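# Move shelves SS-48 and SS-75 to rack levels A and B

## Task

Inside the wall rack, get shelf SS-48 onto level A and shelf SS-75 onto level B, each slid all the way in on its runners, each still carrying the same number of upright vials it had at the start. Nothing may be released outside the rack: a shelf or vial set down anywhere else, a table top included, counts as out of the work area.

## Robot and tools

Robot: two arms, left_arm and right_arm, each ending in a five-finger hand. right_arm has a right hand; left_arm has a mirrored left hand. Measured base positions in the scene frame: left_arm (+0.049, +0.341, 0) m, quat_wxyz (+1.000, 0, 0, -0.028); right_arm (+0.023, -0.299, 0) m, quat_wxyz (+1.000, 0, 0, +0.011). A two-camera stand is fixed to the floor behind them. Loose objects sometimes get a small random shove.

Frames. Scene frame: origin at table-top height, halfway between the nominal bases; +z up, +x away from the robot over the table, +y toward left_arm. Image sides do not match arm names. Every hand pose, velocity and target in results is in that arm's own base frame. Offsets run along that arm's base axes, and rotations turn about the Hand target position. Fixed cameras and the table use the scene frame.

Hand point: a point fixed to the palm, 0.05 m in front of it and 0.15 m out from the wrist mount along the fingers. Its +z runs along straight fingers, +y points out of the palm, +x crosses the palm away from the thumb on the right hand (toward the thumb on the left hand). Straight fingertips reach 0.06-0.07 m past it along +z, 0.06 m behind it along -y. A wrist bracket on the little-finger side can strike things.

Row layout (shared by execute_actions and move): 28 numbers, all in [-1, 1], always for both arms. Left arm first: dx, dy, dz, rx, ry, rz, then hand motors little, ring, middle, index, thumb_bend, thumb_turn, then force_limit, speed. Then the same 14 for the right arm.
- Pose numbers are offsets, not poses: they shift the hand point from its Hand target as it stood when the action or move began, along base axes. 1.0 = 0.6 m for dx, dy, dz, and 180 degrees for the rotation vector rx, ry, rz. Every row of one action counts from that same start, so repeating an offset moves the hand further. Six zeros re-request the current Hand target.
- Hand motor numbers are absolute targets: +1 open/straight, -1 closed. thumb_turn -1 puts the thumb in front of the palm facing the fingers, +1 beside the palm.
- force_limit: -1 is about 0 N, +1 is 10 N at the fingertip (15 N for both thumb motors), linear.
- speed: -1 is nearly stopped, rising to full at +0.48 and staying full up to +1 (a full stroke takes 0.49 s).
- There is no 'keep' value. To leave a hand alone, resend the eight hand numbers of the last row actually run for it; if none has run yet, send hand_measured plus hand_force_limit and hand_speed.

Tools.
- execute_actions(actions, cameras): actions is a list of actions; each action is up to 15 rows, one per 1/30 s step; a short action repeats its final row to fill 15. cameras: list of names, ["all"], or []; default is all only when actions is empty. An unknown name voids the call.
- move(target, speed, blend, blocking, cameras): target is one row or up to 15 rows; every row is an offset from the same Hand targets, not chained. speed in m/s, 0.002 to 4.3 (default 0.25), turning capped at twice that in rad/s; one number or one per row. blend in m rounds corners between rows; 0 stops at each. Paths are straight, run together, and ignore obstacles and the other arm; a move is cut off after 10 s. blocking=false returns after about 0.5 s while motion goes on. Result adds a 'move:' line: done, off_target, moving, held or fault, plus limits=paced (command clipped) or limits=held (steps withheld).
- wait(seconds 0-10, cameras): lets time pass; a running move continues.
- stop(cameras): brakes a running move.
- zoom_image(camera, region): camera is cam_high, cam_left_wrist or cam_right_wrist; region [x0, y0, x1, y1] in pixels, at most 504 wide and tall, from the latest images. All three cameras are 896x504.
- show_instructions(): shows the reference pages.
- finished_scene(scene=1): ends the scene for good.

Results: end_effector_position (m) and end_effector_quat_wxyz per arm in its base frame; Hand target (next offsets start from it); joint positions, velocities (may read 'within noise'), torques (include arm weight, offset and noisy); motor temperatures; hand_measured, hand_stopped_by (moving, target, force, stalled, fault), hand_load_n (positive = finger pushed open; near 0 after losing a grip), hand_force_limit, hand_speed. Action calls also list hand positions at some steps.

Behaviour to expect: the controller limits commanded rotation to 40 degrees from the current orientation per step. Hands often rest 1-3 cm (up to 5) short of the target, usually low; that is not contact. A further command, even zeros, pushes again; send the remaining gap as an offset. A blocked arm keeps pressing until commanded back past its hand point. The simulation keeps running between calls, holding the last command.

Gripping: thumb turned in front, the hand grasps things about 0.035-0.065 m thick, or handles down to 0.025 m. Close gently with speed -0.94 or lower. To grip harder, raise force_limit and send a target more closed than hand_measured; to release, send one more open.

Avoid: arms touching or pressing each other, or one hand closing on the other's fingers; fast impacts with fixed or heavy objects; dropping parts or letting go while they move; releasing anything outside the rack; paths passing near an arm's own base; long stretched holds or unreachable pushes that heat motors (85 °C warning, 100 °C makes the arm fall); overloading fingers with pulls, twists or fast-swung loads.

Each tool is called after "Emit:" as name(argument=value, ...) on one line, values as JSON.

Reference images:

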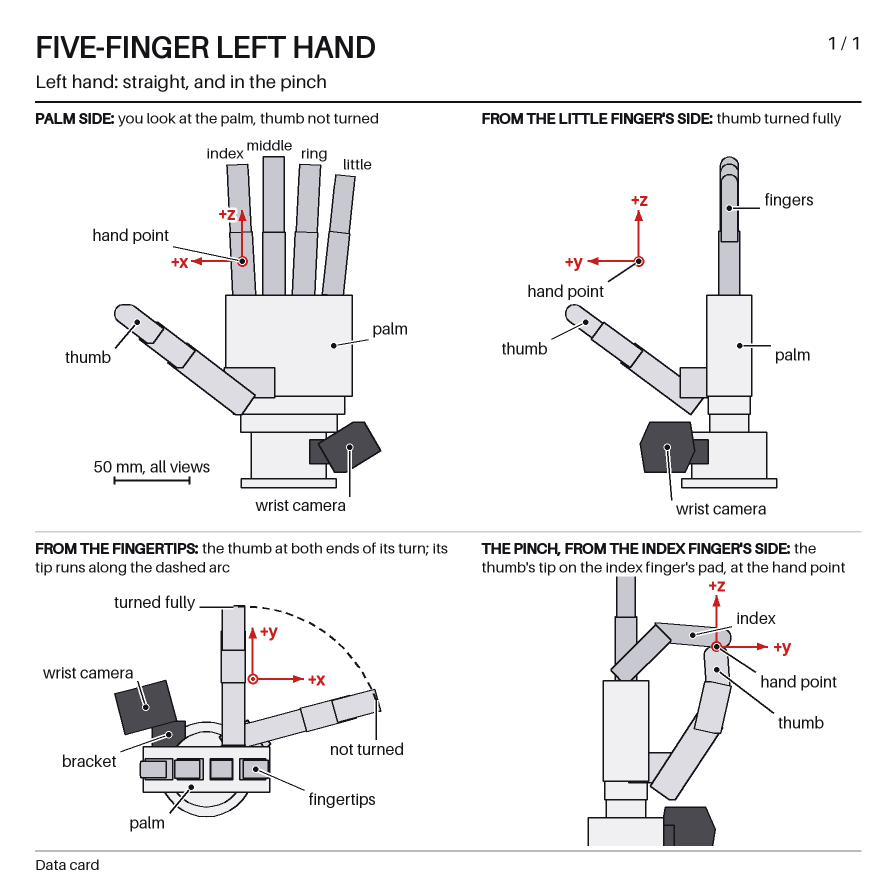

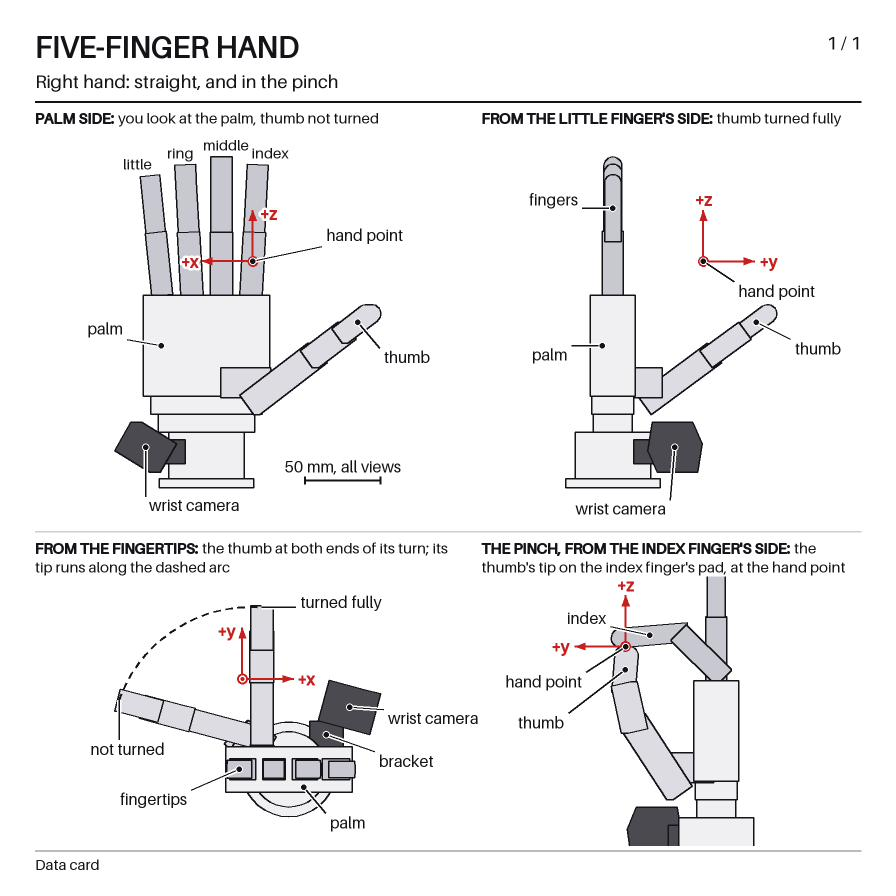

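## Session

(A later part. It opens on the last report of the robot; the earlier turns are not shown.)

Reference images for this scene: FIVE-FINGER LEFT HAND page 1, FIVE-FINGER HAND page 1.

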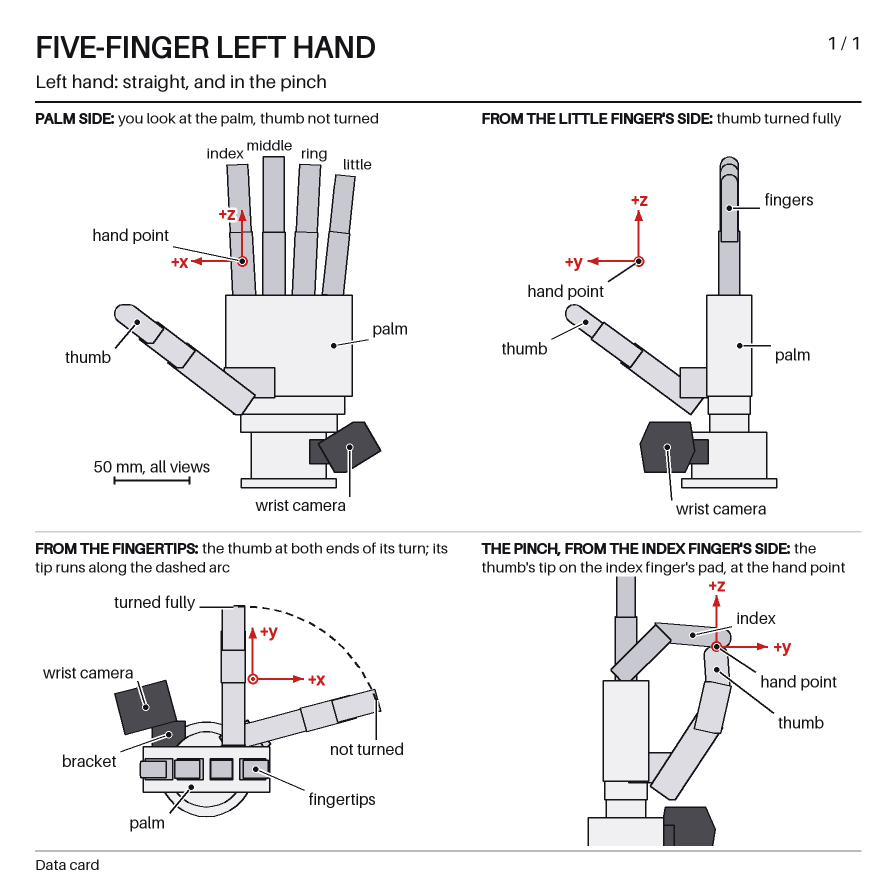

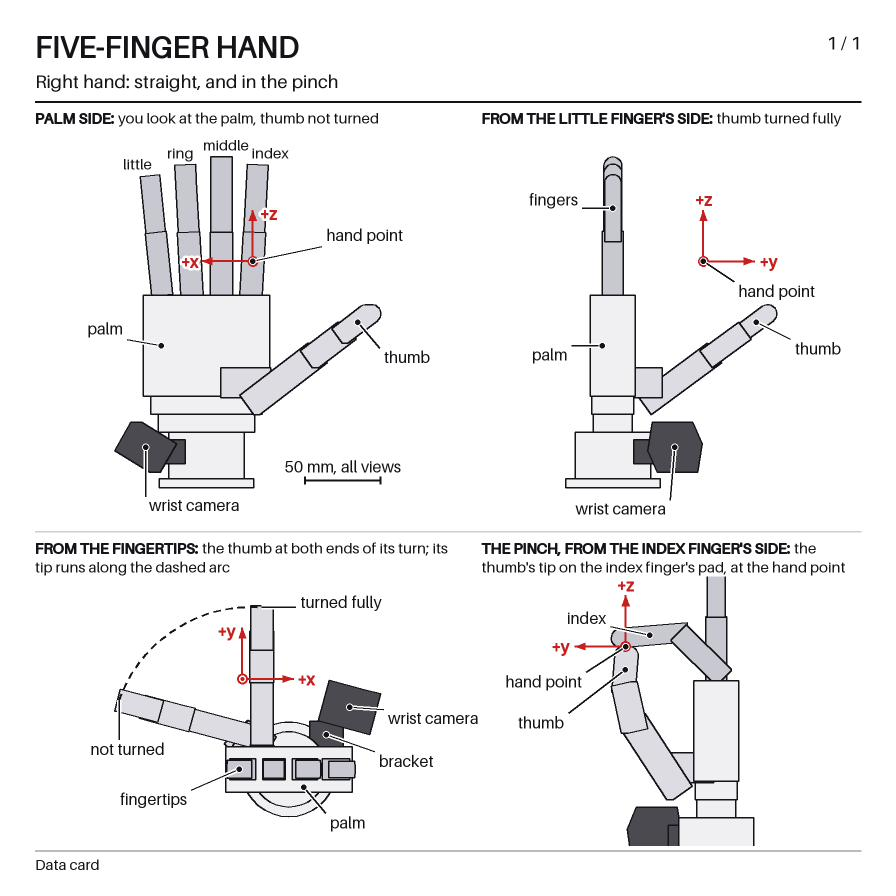

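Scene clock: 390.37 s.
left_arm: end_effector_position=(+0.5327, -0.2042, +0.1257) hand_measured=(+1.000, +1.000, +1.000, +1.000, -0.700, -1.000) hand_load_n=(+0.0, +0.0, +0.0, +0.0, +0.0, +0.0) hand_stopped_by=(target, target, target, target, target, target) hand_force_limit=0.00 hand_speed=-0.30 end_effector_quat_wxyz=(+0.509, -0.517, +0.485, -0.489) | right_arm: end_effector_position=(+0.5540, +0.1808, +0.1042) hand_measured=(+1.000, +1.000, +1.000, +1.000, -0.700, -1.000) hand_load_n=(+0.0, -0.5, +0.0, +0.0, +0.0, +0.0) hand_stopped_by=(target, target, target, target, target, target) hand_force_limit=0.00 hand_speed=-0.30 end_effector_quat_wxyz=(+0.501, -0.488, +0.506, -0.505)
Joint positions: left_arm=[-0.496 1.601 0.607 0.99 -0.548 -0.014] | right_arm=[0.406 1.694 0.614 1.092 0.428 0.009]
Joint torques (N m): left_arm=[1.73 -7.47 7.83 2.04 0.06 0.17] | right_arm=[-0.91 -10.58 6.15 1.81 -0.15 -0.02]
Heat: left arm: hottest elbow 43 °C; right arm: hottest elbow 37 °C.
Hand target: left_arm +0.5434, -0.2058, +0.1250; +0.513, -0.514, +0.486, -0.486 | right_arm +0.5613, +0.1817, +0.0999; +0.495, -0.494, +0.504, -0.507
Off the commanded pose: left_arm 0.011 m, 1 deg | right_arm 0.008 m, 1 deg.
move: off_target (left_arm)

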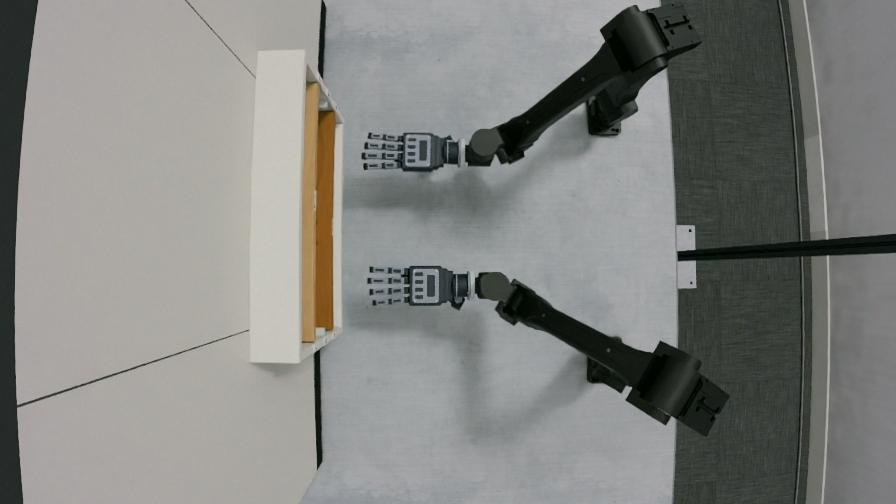

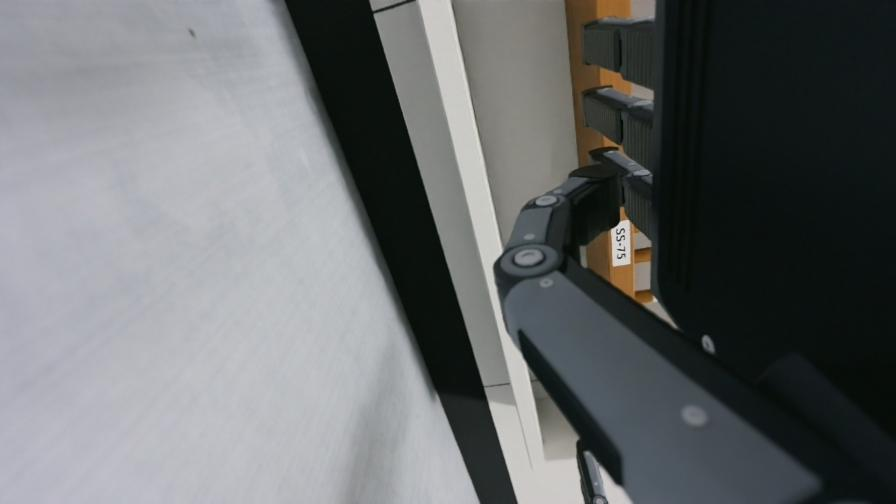

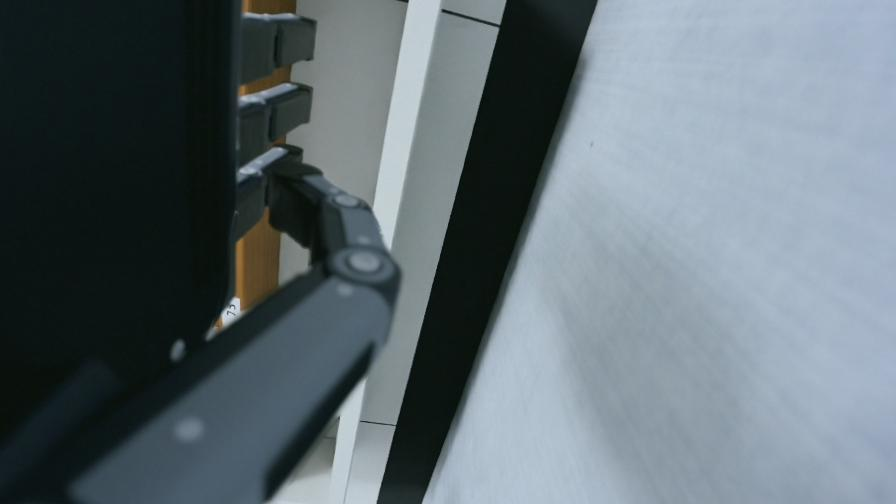

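Emit:
move(target=[[0,0,-0.05,0,0,0, 1,1,1,1,1,-1, 0,-0.3, 0,0,-0.0153,0,0,0, 1,1,1,1,1,-1,0,-0.3],[0.09,0.004,-0.05,0,0,0, 1,1,1,1,1,-1, 0,-0.3, 0.075,-0.001,-0.0153,0,0,0, 1,1,1,1,1,-1,0,-0.3]], cameras=["all"], speed=0.1)

Scene clock: 446.90 s.
left_arm: end_effector_position=(+0.5843, -0.2051, +0.0989) hand_measured=(+1.000, +1.000, +1.000, +1.000, +1.000, -1.000) hand_load_n=(+0.0, +0.0, -0.5, +0.0, +0.0, +0.0) hand_stopped_by=(target, target, target, target, target, target) hand_force_limit=0.00 hand_speed=-0.30 end_effector_quat_wxyz=(+0.509, -0.515, +0.483, -0.493) | right_arm: end_effector_position=(+0.5939, +0.1819, +0.0914) hand_measured=(+1.000, +1.000, +1.000, +1.000, +1.000, -1.000) hand_load_n=(+0.0, +0.0, +0.0, -0.5, +0.0, +0.0) hand_stopped_by=(target, target, target, target, target, target) hand_force_limit=0.00 hand_speed=-0.30 end_effector_quat_wxyz=(+0.499, -0.493, +0.506, -0.502)
Joint positions: left_arm=[-0.438 1.77 0.725 1.048 -0.486 -0.014] | right_arm=[0.369 1.788 0.719 1.071 0.387 0.009]
Joint torques (N m): left_arm=[1.44 -9.35 7.97 1.65 0.06 0.16] | right_arm=[-0.85 -12.63 7.05 1.8 -0.16 -0.03]
Motor temperatures (°C): left_arm=[35 30 40 30 27 26] | right_arm=[28 30 33 28 28 27]
Heat: left arm: hottest elbow 40 °C; right arm: hottest elbow 33 °C.
Hand target: left_arm +0.5973, -0.2034, +0.0950; +0.513, -0.514, +0.486, -0.486 | right_arm +0.6063, +0.1811, +0.0907; +0.495, -0.494, +0.504, -0.507
Off the commanded pose: left_arm 0.014 m, 1 deg | right_arm 0.012 m, 1 deg.
move: off_target (left_arm, right_arm)

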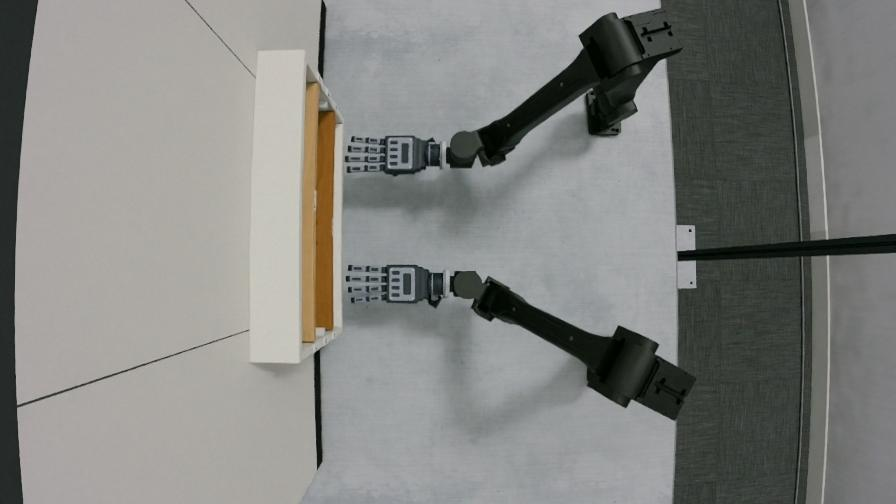

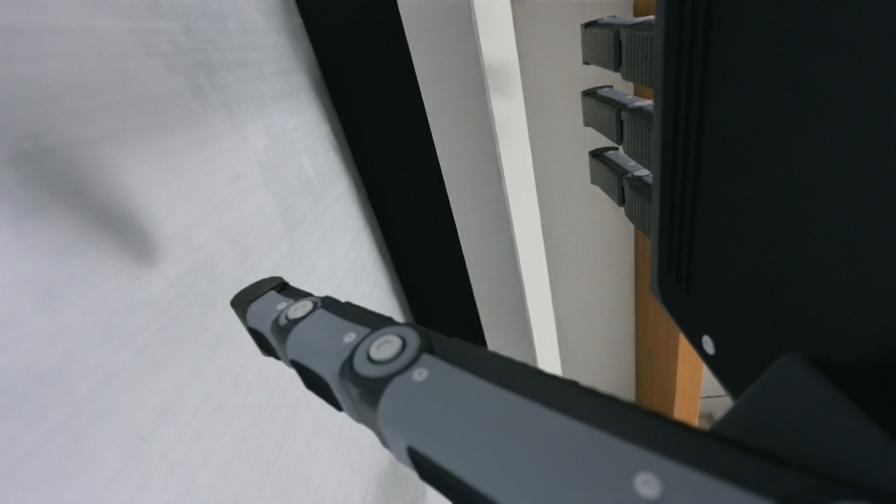

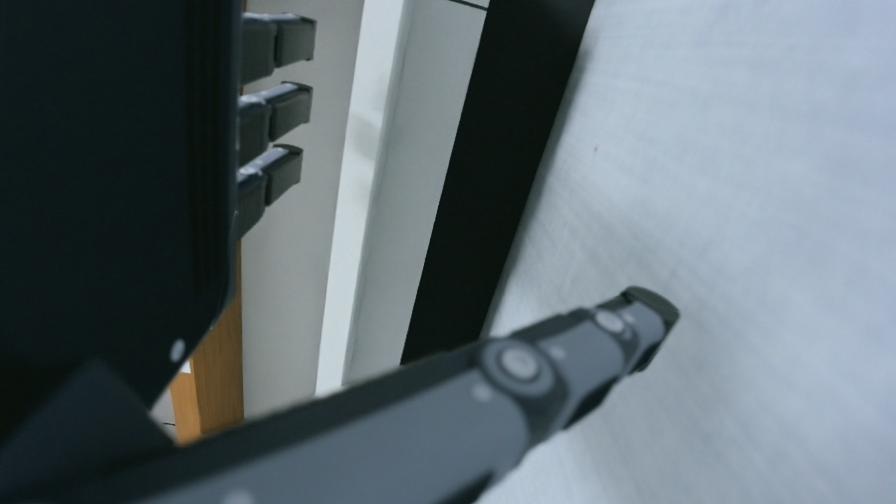

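Emit:
move(target=[0.075,0,0,0,0,0, 1,1,1,1,1,-1, 0,-0.3, 0.075,0,0,0,0,0, 1,1,1,1,1,-1,0,-0.3], cameras=["all"], speed=0.08)

Scene clock: 456.00 s.
left_arm: end_effector_position=(+0.6279, -0.2065, +0.0992) hand_measured=(+1.000, +1.000, +1.000, +1.000, +1.000, -1.000) hand_load_n=(+0.0, +0.0, -0.5, +0.0, +0.5, +0.0) hand_stopped_by=(target, target, target, target, target, target) hand_force_limit=0.00 hand_speed=-0.30 end_effector_quat_wxyz=(+0.508, -0.514, +0.484, -0.493) | right_arm: end_effector_position=(+0.6380, +0.1825, +0.0912) hand_measured=(+1.000, +1.000, +1.000, +1.000, +1.000, -1.000) hand_load_n=(-0.5, +0.0, +0.0, +0.0, +0.0, +0.0) hand_stopped_by=(target, target, target, target, target, target) hand_force_limit=0.00 hand_speed=-0.30 end_effector_quat_wxyz=(+0.498, -0.493, +0.506, -0.502)
Joint positions: left_arm=[-0.401 1.836 0.844 0.994 -0.447 -0.014] | right_arm=[0.336 1.854 0.841 1.013 0.354 0.009]
Joint torques (N m): left_arm=[1.2 -10.11 8.5 1.66 0.08 0.15] | right_arm=[-0.85 -14.56 7.53 1.74 -0.17 -0.02]
Heat: left arm: hottest elbow 40 °C; right arm: hottest elbow 34 °C.
Hand target: left_arm +0.6423, -0.2034, +0.0951; +0.513, -0.514, +0.486, -0.486 | right_arm +0.6513, +0.1811, +0.0907; +0.495, -0.494, +0.504, -0.507
Off the commanded pose: left_arm 0.015 m, 1 deg | right_arm 0.013 m, 1 deg.
move: off_target (left_arm, right_arm)

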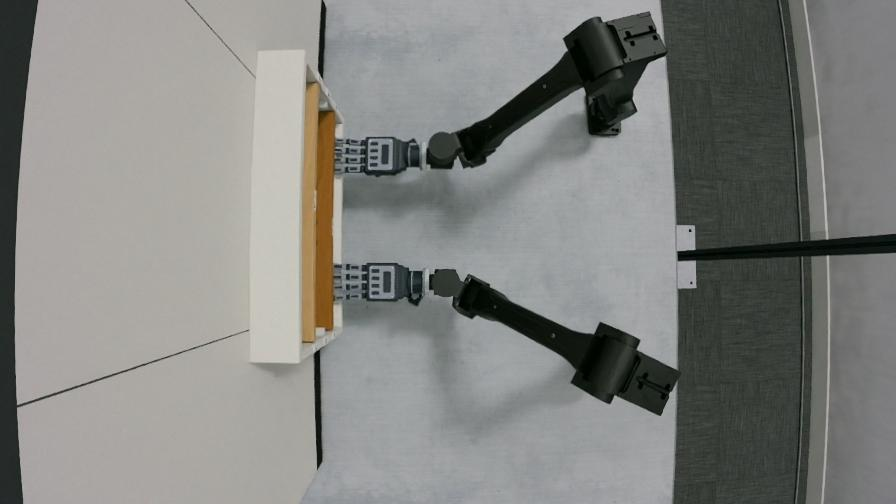

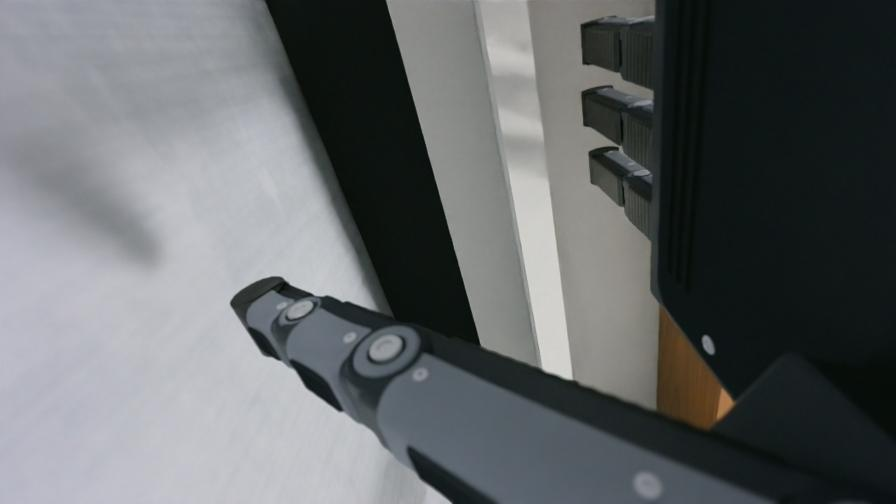

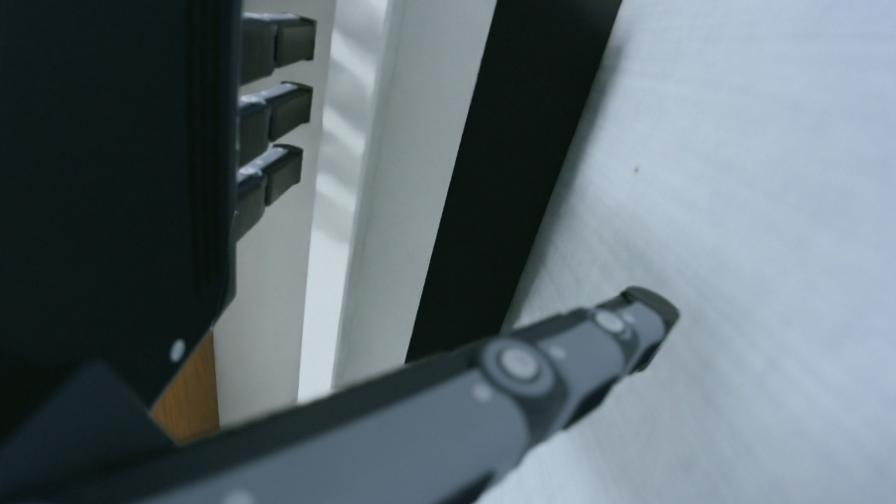

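Emit:
move(target=[0.067,0,0,0,0,0, 1,1,1,1,1,-1, 0,-0.3, 0.067,0,0,0,0,0, 1,1,1,1,1,-1,0,-0.3], cameras=["all"], speed=0.06)

Scene clock: 464.77 s.
left_arm: end_effector_position=(+0.6671, -0.2078, +0.0996) hand_measured=(+1.000, +1.000, +1.000, +1.000, +1.000, -1.000) hand_load_n=(+0.0, +0.0, +0.0, +0.0, +0.0, +0.0) hand_stopped_by=(target, target, target, target, target, target) hand_force_limit=0.00 hand_speed=-0.30 end_effector_quat_wxyz=(+0.508, -0.514, +0.485, -0.493) | right_arm: end_effector_position=(+0.6772, +0.1835, +0.0915) hand_measured=(+1.000, +1.000, +1.000, +1.000, +1.000, -1.000) hand_load_n=(+0.0, -0.5, +0.0, +0.0, +0.0, +0.0) hand_stopped_by=(target, target, target, target, target, target) hand_force_limit=0.00 hand_speed=-0.30 end_effector_quat_wxyz=(+0.498, -0.494, +0.506, -0.502)
Joint positions: left_arm=[-0.373 1.896 0.956 0.942 -0.418 -0.014] | right_arm=[0.312 1.914 0.955 0.959 0.329 0.009]
Joint torques (N m): left_arm=[2.14 -11.16 9.17 1.55 0.07 0.14] | right_arm=[-1.55 -16.09 8.13 1.73 -0.14 0.01]
Heat: left arm: hottest elbow 40 °C; right arm: hottest elbow 35 °C.
Hand target: left_arm +0.6826, -0.2033, +0.0950; +0.513, -0.514, +0.486, -0.486 | right_arm +0.6915, +0.1812, +0.0909; +0.495, -0.494, +0.504, -0.507
Off the commanded pose: left_arm 0.017 m, 1 deg | right_arm 0.014 m, 1 deg.
move: off_target (left_arm, right_arm)

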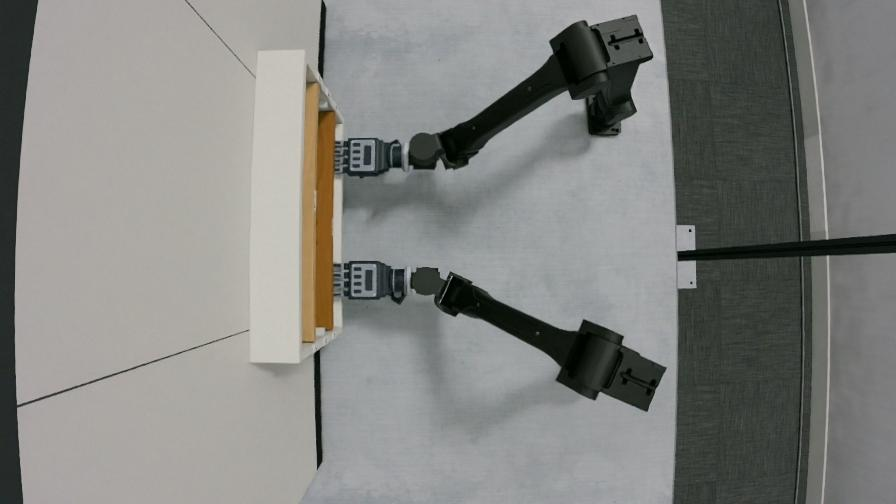

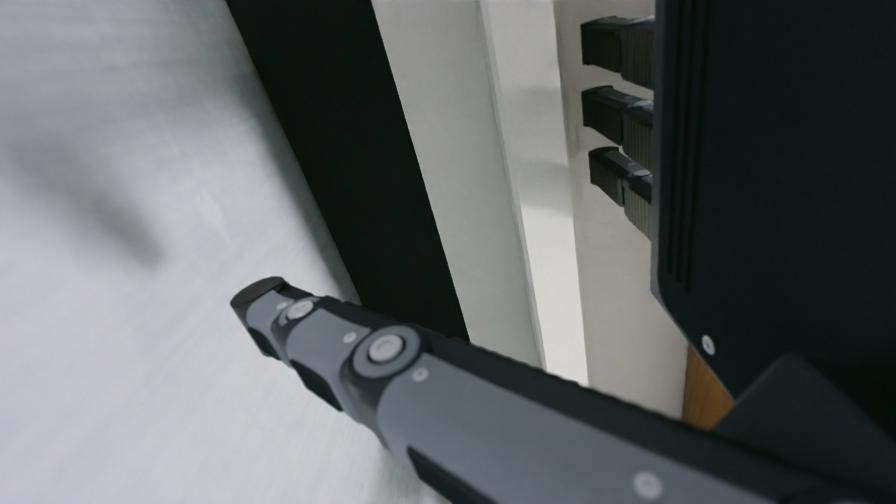

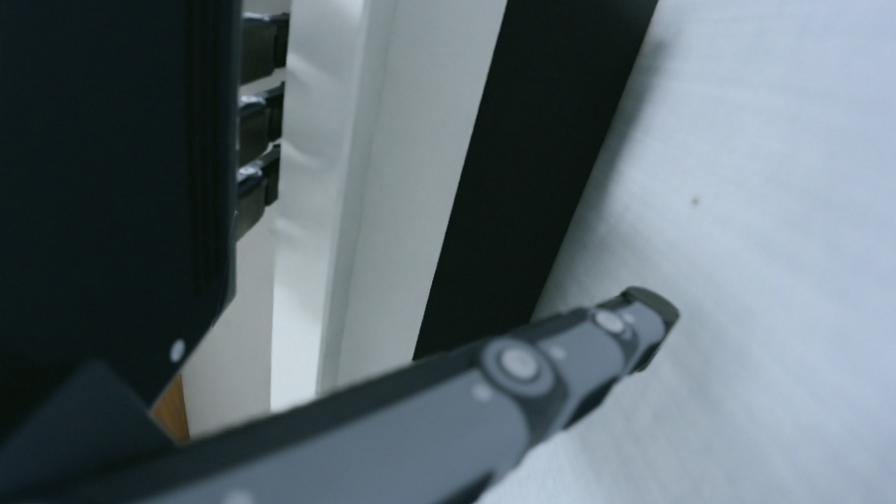

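Emit:
move(target=[0,0,0.035,0,0,0, 1,1,1,1,1,-1, 0,-0.3, 0,0,0.048,0,0,0, 1,1,1,1,1,-1,0,-0.3], cameras=["all"], speed=0.05)

Scene clock: 478.57 s.
left_arm: end_effector_position=(+0.6641, -0.2066, +0.0875) hand_measured=(+1.000, +1.000, +1.000, +1.000, +1.000, -1.000) hand_load_n=(+0.0, +0.0, +0.0, +0.0, +0.0, +0.0) hand_stopped_by=(target, target, target, target, target, target) hand_force_limit=0.00 hand_speed=-0.30 end_effector_quat_wxyz=(+0.501, -0.521, +0.501, -0.476) | right_arm: end_effector_position=(+0.6760, +0.1831, +0.1026) hand_measured=(+1.000, +1.000, +1.000, +1.000, +1.000, -1.000) hand_load_n=(+0.0, +0.0, +0.0, -0.5, +0.0, +0.0) hand_stopped_by=(target, target, target, target, target, target) hand_force_limit=0.00 hand_speed=-0.30 end_effector_quat_wxyz=(+0.490, -0.502, +0.510, -0.498)
Joint positions: left_arm=[-0.373 1.894 0.956 0.891 -0.418 -0.014] | right_arm=[0.312 1.873 0.96 0.888 0.329 0.009]
Joint torques (N m): left_arm=[1.61 -15.03 9.43 1.69 0.01 0.18] | right_arm=[-1.03 -17.26 8.42 1.91 -0.16 -0.01]
Heat: left arm: hottest elbow 40 °C; right arm: hottest elbow 35 °C.
Hand target: left_arm +0.6826, -0.2033, +0.1159; +0.513, -0.515, +0.486, -0.486 | right_arm +0.6914, +0.1812, +0.1197; +0.495, -0.494, +0.504, -0.507
Off the commanded pose: left_arm 0.034 m, 3 deg | right_arm 0.023 m, 2 deg.
move: off_target (left_arm, right_arm)

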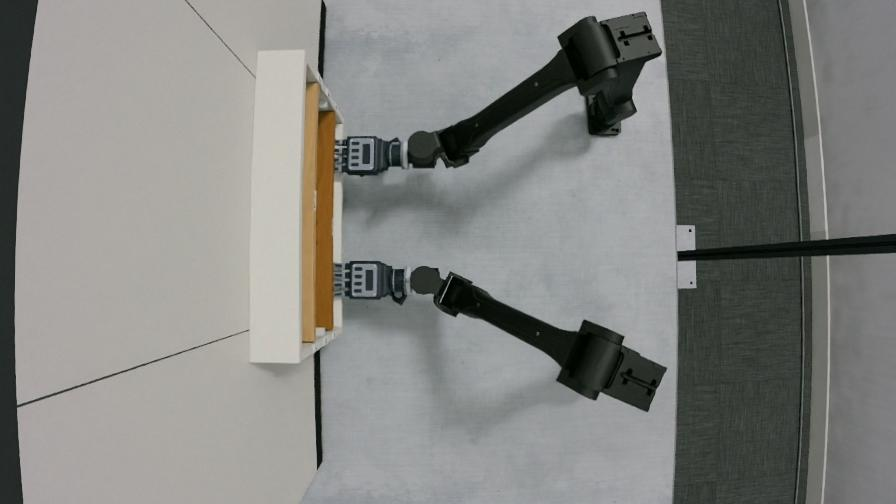

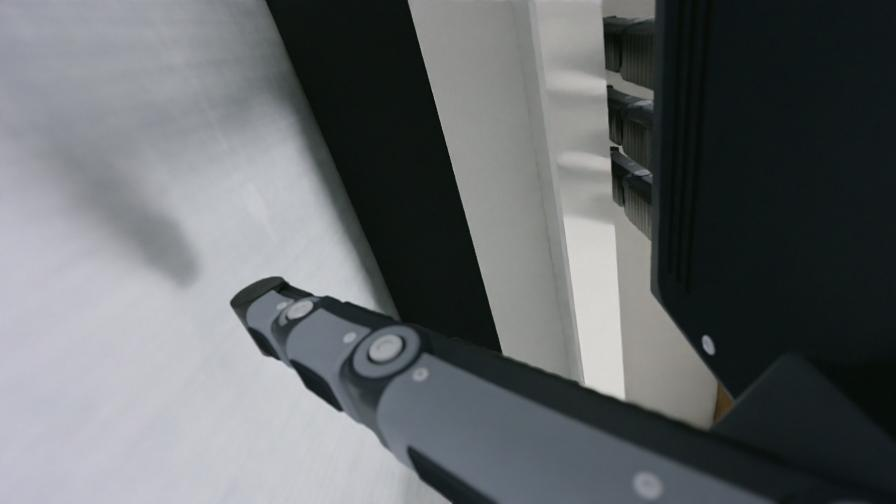

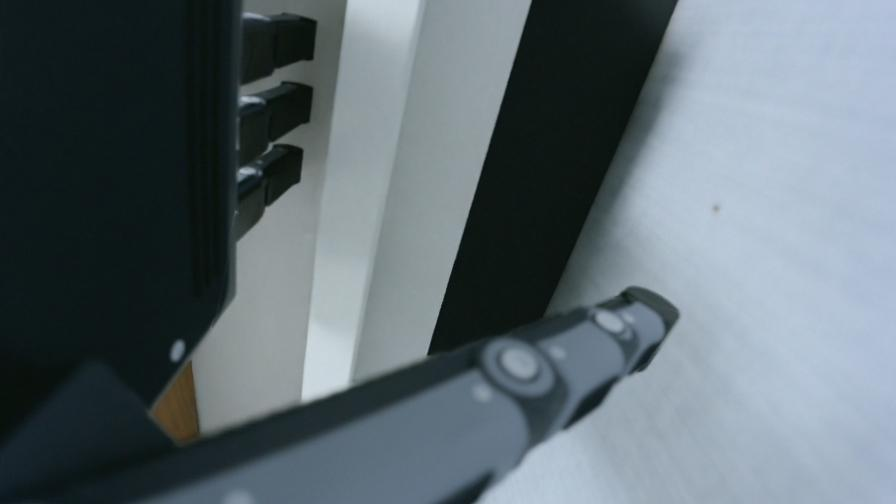

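Emit:
move(target=[0,0,0.025,0,0,0, 1,1,1,1,1,-1, 0,-0.3, 0,0,0.01,0,0,0, 1,1,1,1,1,-1,0,-0.3], cameras=["cam_left_wrist","cam_right_wrist"], speed=0.05)

Scene clock: 484.70 s.
left_arm: end_effector_position=(+0.6657, -0.2073, +0.1053) hand_measured=(+1.000, +1.000, +1.000, +1.000, +1.000, -1.000) hand_load_n=(+0.0, +0.0, +0.0, +0.0, +0.0, +0.0) hand_stopped_by=(target, target, target, target, target, target) hand_force_limit=0.00 hand_speed=-0.30 end_effector_quat_wxyz=(+0.502, -0.520, +0.499, -0.478) | right_arm: end_effector_position=(+0.6752, +0.1828, +0.1038) hand_measured=(+1.000, +1.000, +1.000, +1.000, +1.000, -1.000) hand_load_n=(+0.0, +0.0, +0.0, -0.5, +0.0, +0.0) hand_stopped_by=(target, target, target, target, target, target) hand_force_limit=0.00 hand_speed=-0.30 end_effector_quat_wxyz=(+0.488, -0.504, +0.511, -0.497)
Joint positions: left_arm=[-0.373 1.859 0.965 0.853 -0.418 -0.014] | right_arm=[0.312 1.866 0.96 0.873 0.329 0.009]
Joint torques (N m): left_arm=[1.73 -14.62 9.48 1.77 0.02 0.16] | right_arm=[-1.32 -17.67 8.69 1.65 -0.14 0.02]
Heat: left arm: hottest elbow 40 °C; right arm: hottest elbow 36 °C.
Hand target: left_arm +0.6826, -0.2033, +0.1310; +0.513, -0.514, +0.486, -0.486 | right_arm +0.6914, +0.1812, +0.1255; +0.495, -0.494, +0.504, -0.507
Off the commanded pose: left_arm 0.031 m, 2 deg | right_arm 0.027 m, 2 deg.
move: off_target (left_arm, right_arm)
Images, in order (width x height): cam_left_wrist 896x504, cam_right_wrist 896x504.

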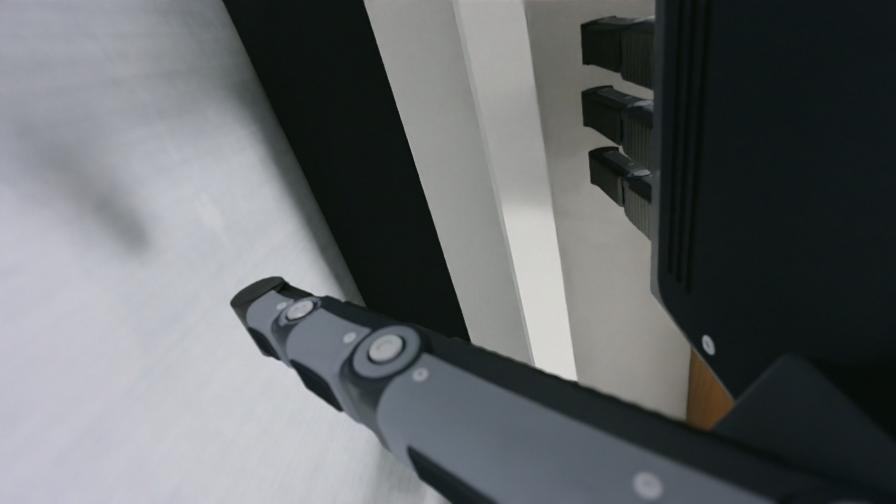

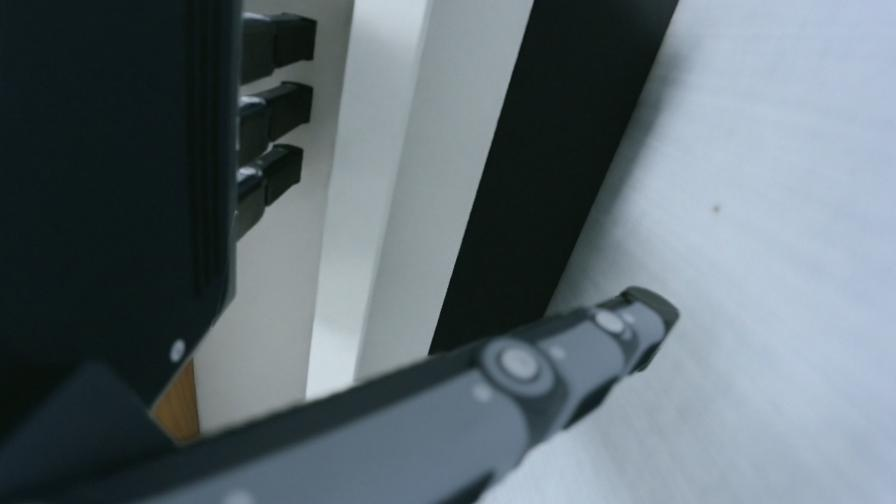

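Emit:
move(target=[0,0,0.04,0,-0.017,0, 1,1,1,1,1,-1, 0,-0.3, 0,0,0.045,0,-0.014,0, 1,1,1,1,1,-1,0,-0.3], cameras=["cam_left_wrist","cam_right_wrist"], speed=0.05)

Scene clock: 498.97 s.
left_arm: end_effector_position=(+0.6664, -0.2064, +0.1218) hand_measured=(+1.000, +1.000, +1.000, +1.000, +1.000, -1.000) hand_load_n=(+0.0, +0.0, +0.0, -0.5, +0.0, +0.5) hand_stopped_by=(target, target, target, target, target, target) hand_force_limit=0.00 hand_speed=-0.30 end_effector_quat_wxyz=(+0.511, -0.511, +0.495, -0.483) | right_arm: end_effector_position=(+0.6757, +0.1823, +0.1291) hand_measured=(+1.000, +1.000, +1.000, +1.000, +1.000, -1.000) hand_load_n=(+0.0, +0.0, +0.0, -0.5, +0.0, +0.0) hand_stopped_by=(target, target, target, target, target, target) hand_force_limit=0.00 hand_speed=-0.30 end_effector_quat_wxyz=(+0.497, -0.495, +0.503, -0.506)
Joint positions: left_arm=[-0.373 1.836 0.965 0.858 -0.418 0.006] | right_arm=[0.312 1.828 0.96 0.873 0.329 -0.003]
Joint torques (N m): left_arm=[2.02 -14.21 9.33 3.06 -0.05 0.19] | right_arm=[-1.2 -17.49 8.85 2.35 -0.09 -0.02]
Heat: left arm: hottest elbow 40 °C; right arm: hottest elbow 37 °C.
Hand target: left_arm +0.6826, -0.2033, +0.1548; +0.526, -0.501, +0.472, -0.499 | right_arm +0.6914, +0.1812, +0.1525; +0.506, -0.482, +0.493, -0.518
Off the commanded pose: left_arm 0.037 m, 4 deg | right_arm 0.028 m, 2 deg.
move: off_target (left_arm, right_arm)
Images, in order (width x height): cam_left_wrist 896x504, cam_right_wrist 896x504.

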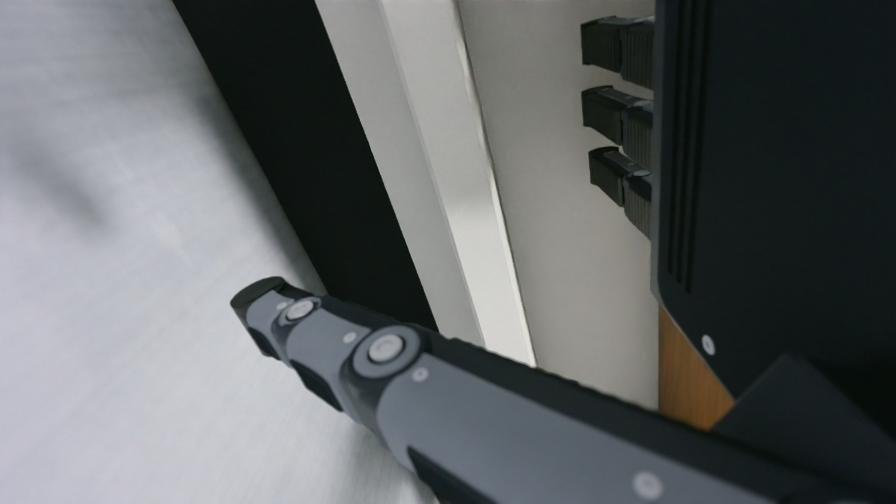

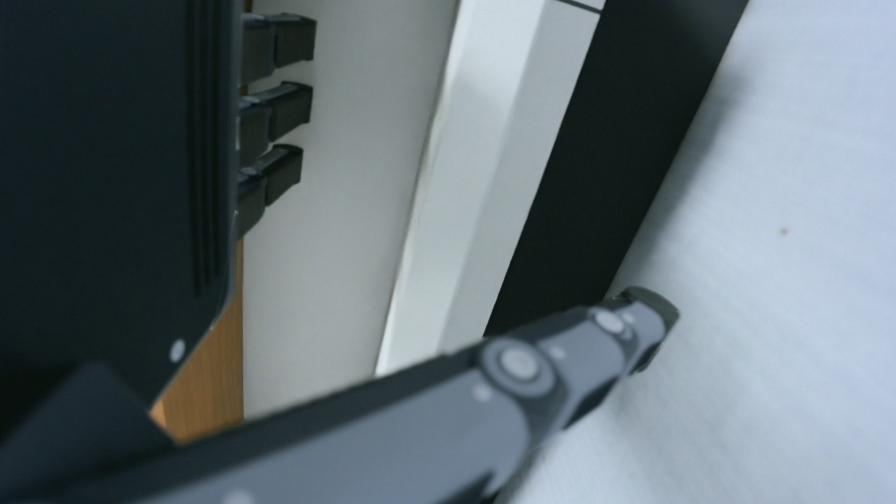

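Emit:
move(target=[0,0,0.03,0,0,0, 1,1,1,1,1,-1, 0,-0.3, 0,0,0.012,0,0,0, 1,1,1,1,1,-1,0,-0.3], cameras=["cam_left_wrist","cam_right_wrist"], speed=0.05)

Scene clock: 505.93 s.
left_arm: end_effector_position=(+0.6656, -0.2061, +0.1405) hand_measured=(+1.000, +1.000, +1.000, +1.000, +1.000, -1.000) hand_load_n=(-0.5, -0.5, +0.0, +0.0, +0.0, +0.0) hand_stopped_by=(target, target, target, target, target, target) hand_force_limit=0.00 hand_speed=-0.30 end_effector_quat_wxyz=(+0.513, -0.509, +0.488, -0.489) | right_arm: end_effector_position=(+0.6753, +0.1821, +0.1359) hand_measured=(+1.000, +1.000, +1.000, +1.000, +1.000, -1.000) hand_load_n=(+0.0, +0.0, +0.0, +0.0, +0.0, +0.0) hand_stopped_by=(target, target, target, target, target, target) hand_force_limit=0.00 hand_speed=-0.30 end_effector_quat_wxyz=(+0.498, -0.493, +0.501, -0.507)
Joint positions: left_arm=[-0.373 1.803 0.965 0.844 -0.418 0.007] | right_arm=[0.312 1.815 0.96 0.866 0.329 -0.004]
Joint torques (N m): left_arm=[1.96 -14.51 10.19 1.69 -0.04 0.18] | right_arm=[-0.79 -17.73 9.13 1.94 -0.11 -0.02]
Heat: left arm: hottest elbow 40 °C; right arm: hottest elbow 37 °C.
Hand target: left_arm +0.6826, -0.2033, +0.1731; +0.526, -0.501, +0.472, -0.499 | right_arm +0.6914, +0.1812, +0.1598; +0.506, -0.482, +0.493, -0.518
Off the commanded pose: left_arm 0.037 m, 3 deg | right_arm 0.029 m, 2 deg.
move: off_target (left_arm, right_arm)
Images, in order (width x height): cam_left_wrist 896x504, cam_right_wrist 896x504.

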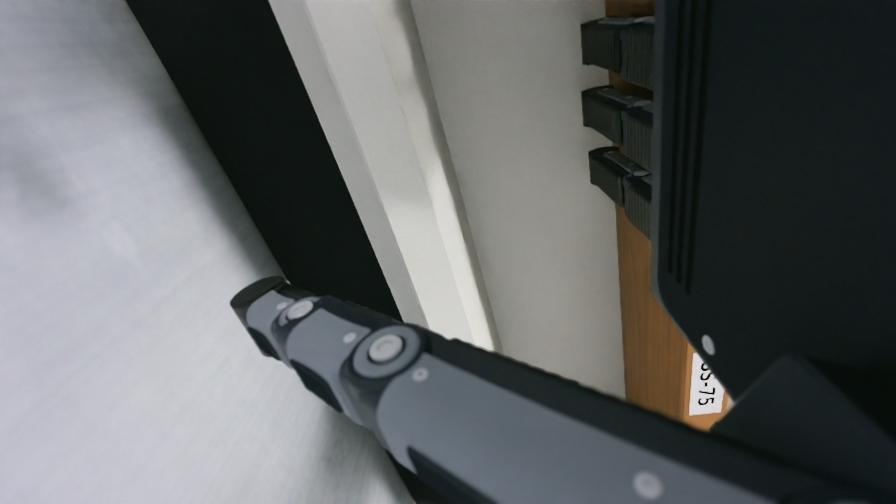

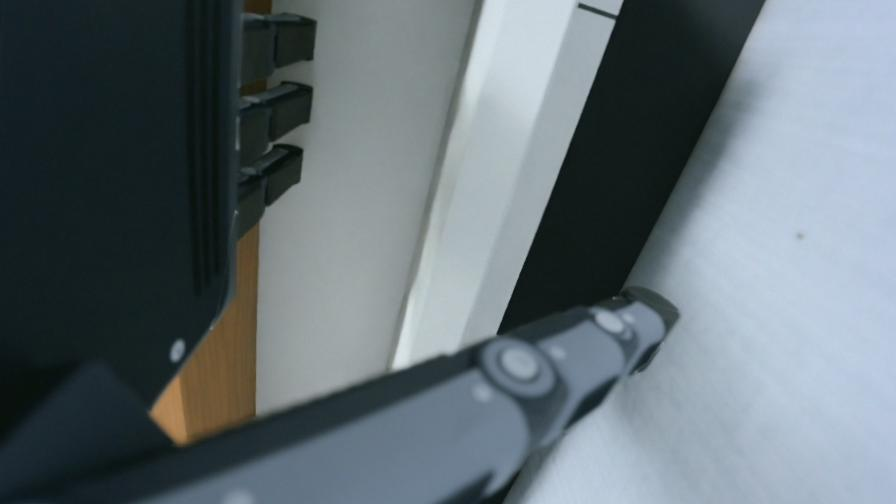

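Emit:
move(target=[0,0,0.015,0,0,0, 1,1,1,1,1,-1, 0,-0.3, 0,0,0.02,0,0,0, 1,1,1,1,1,-1,0,-0.3], cameras=["all"], speed=0.03)

Scene clock: 512.37 s.
left_arm: end_effector_position=(+0.6639, -0.2054, +0.1403) hand_measured=(+1.000, +1.000, +1.000, +1.000, +1.000, -1.000) hand_load_n=(+0.0, +0.0, +0.0, +0.0, +0.0, +0.0) hand_stopped_by=(target, target, target, target, target, target) hand_force_limit=0.00 hand_speed=-0.30 end_effector_quat_wxyz=(+0.511, -0.511, +0.494, -0.483) | right_arm: end_effector_position=(+0.6744, +0.1817, +0.1431) hand_measured=(+1.000, +1.000, +1.000, +1.000, +1.000, -1.000) hand_load_n=(+0.0, +0.0, +0.0, -0.5, +0.0, +0.0) hand_stopped_by=(target, target, target, target, target, target) hand_force_limit=0.00 hand_speed=-0.30 end_effector_quat_wxyz=(+0.495, -0.496, +0.502, -0.506)
Joint positions: left_arm=[-0.373 1.792 0.965 0.816 -0.418 0.007] | right_arm=[0.312 1.794 0.964 0.833 0.329 -0.006]
Joint torques (N m): left_arm=[1.55 -14.68 10.69 1.95 -0.01 0.16] | right_arm=[-1.03 -17.96 9.48 1.85 -0.1 -0.01]
Motor temperatures (°C): left_arm=[35 32 41 30 27 26] | right_arm=[28 33 38 28 28 27]
Heat: left arm: hottest elbow 41 °C; right arm: hottest elbow 38 °C.
Hand target: left_arm +0.6826, -0.2033, +0.1818; +0.526, -0.501, +0.472, -0.499 | right_arm +0.6914, +0.1812, +0.1717; +0.506, -0.482, +0.493, -0.518
Off the commanded pose: left_arm 0.046 m, 4 deg | right_arm 0.033 m, 3 deg.
move: off_target (left_arm, right_arm)

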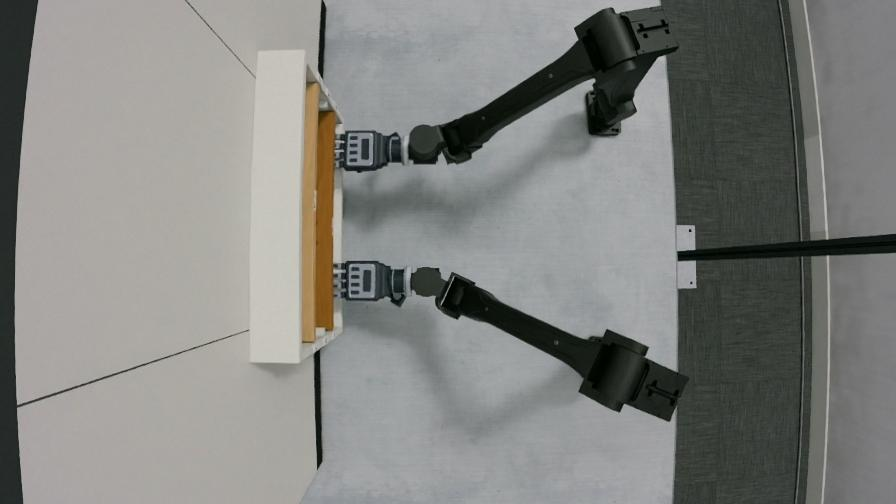

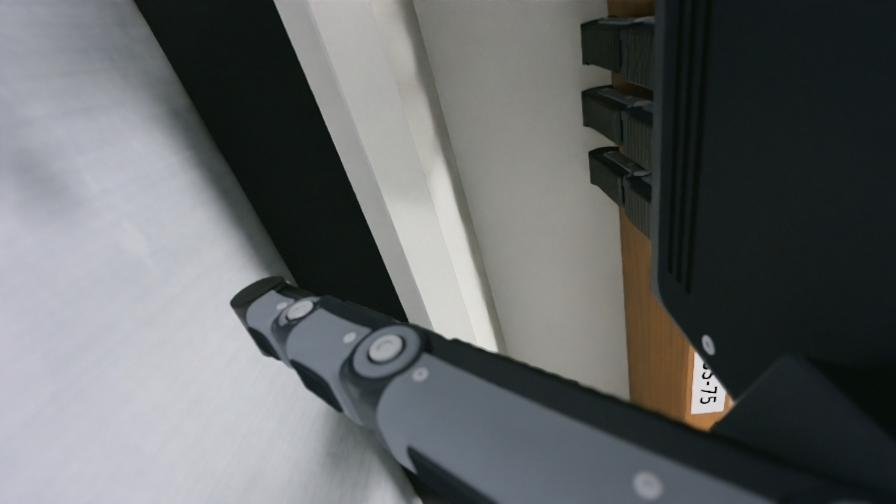

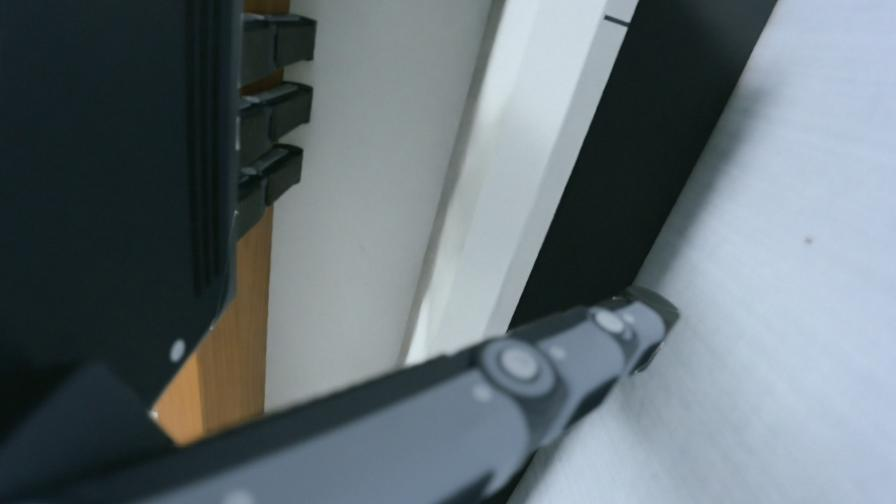

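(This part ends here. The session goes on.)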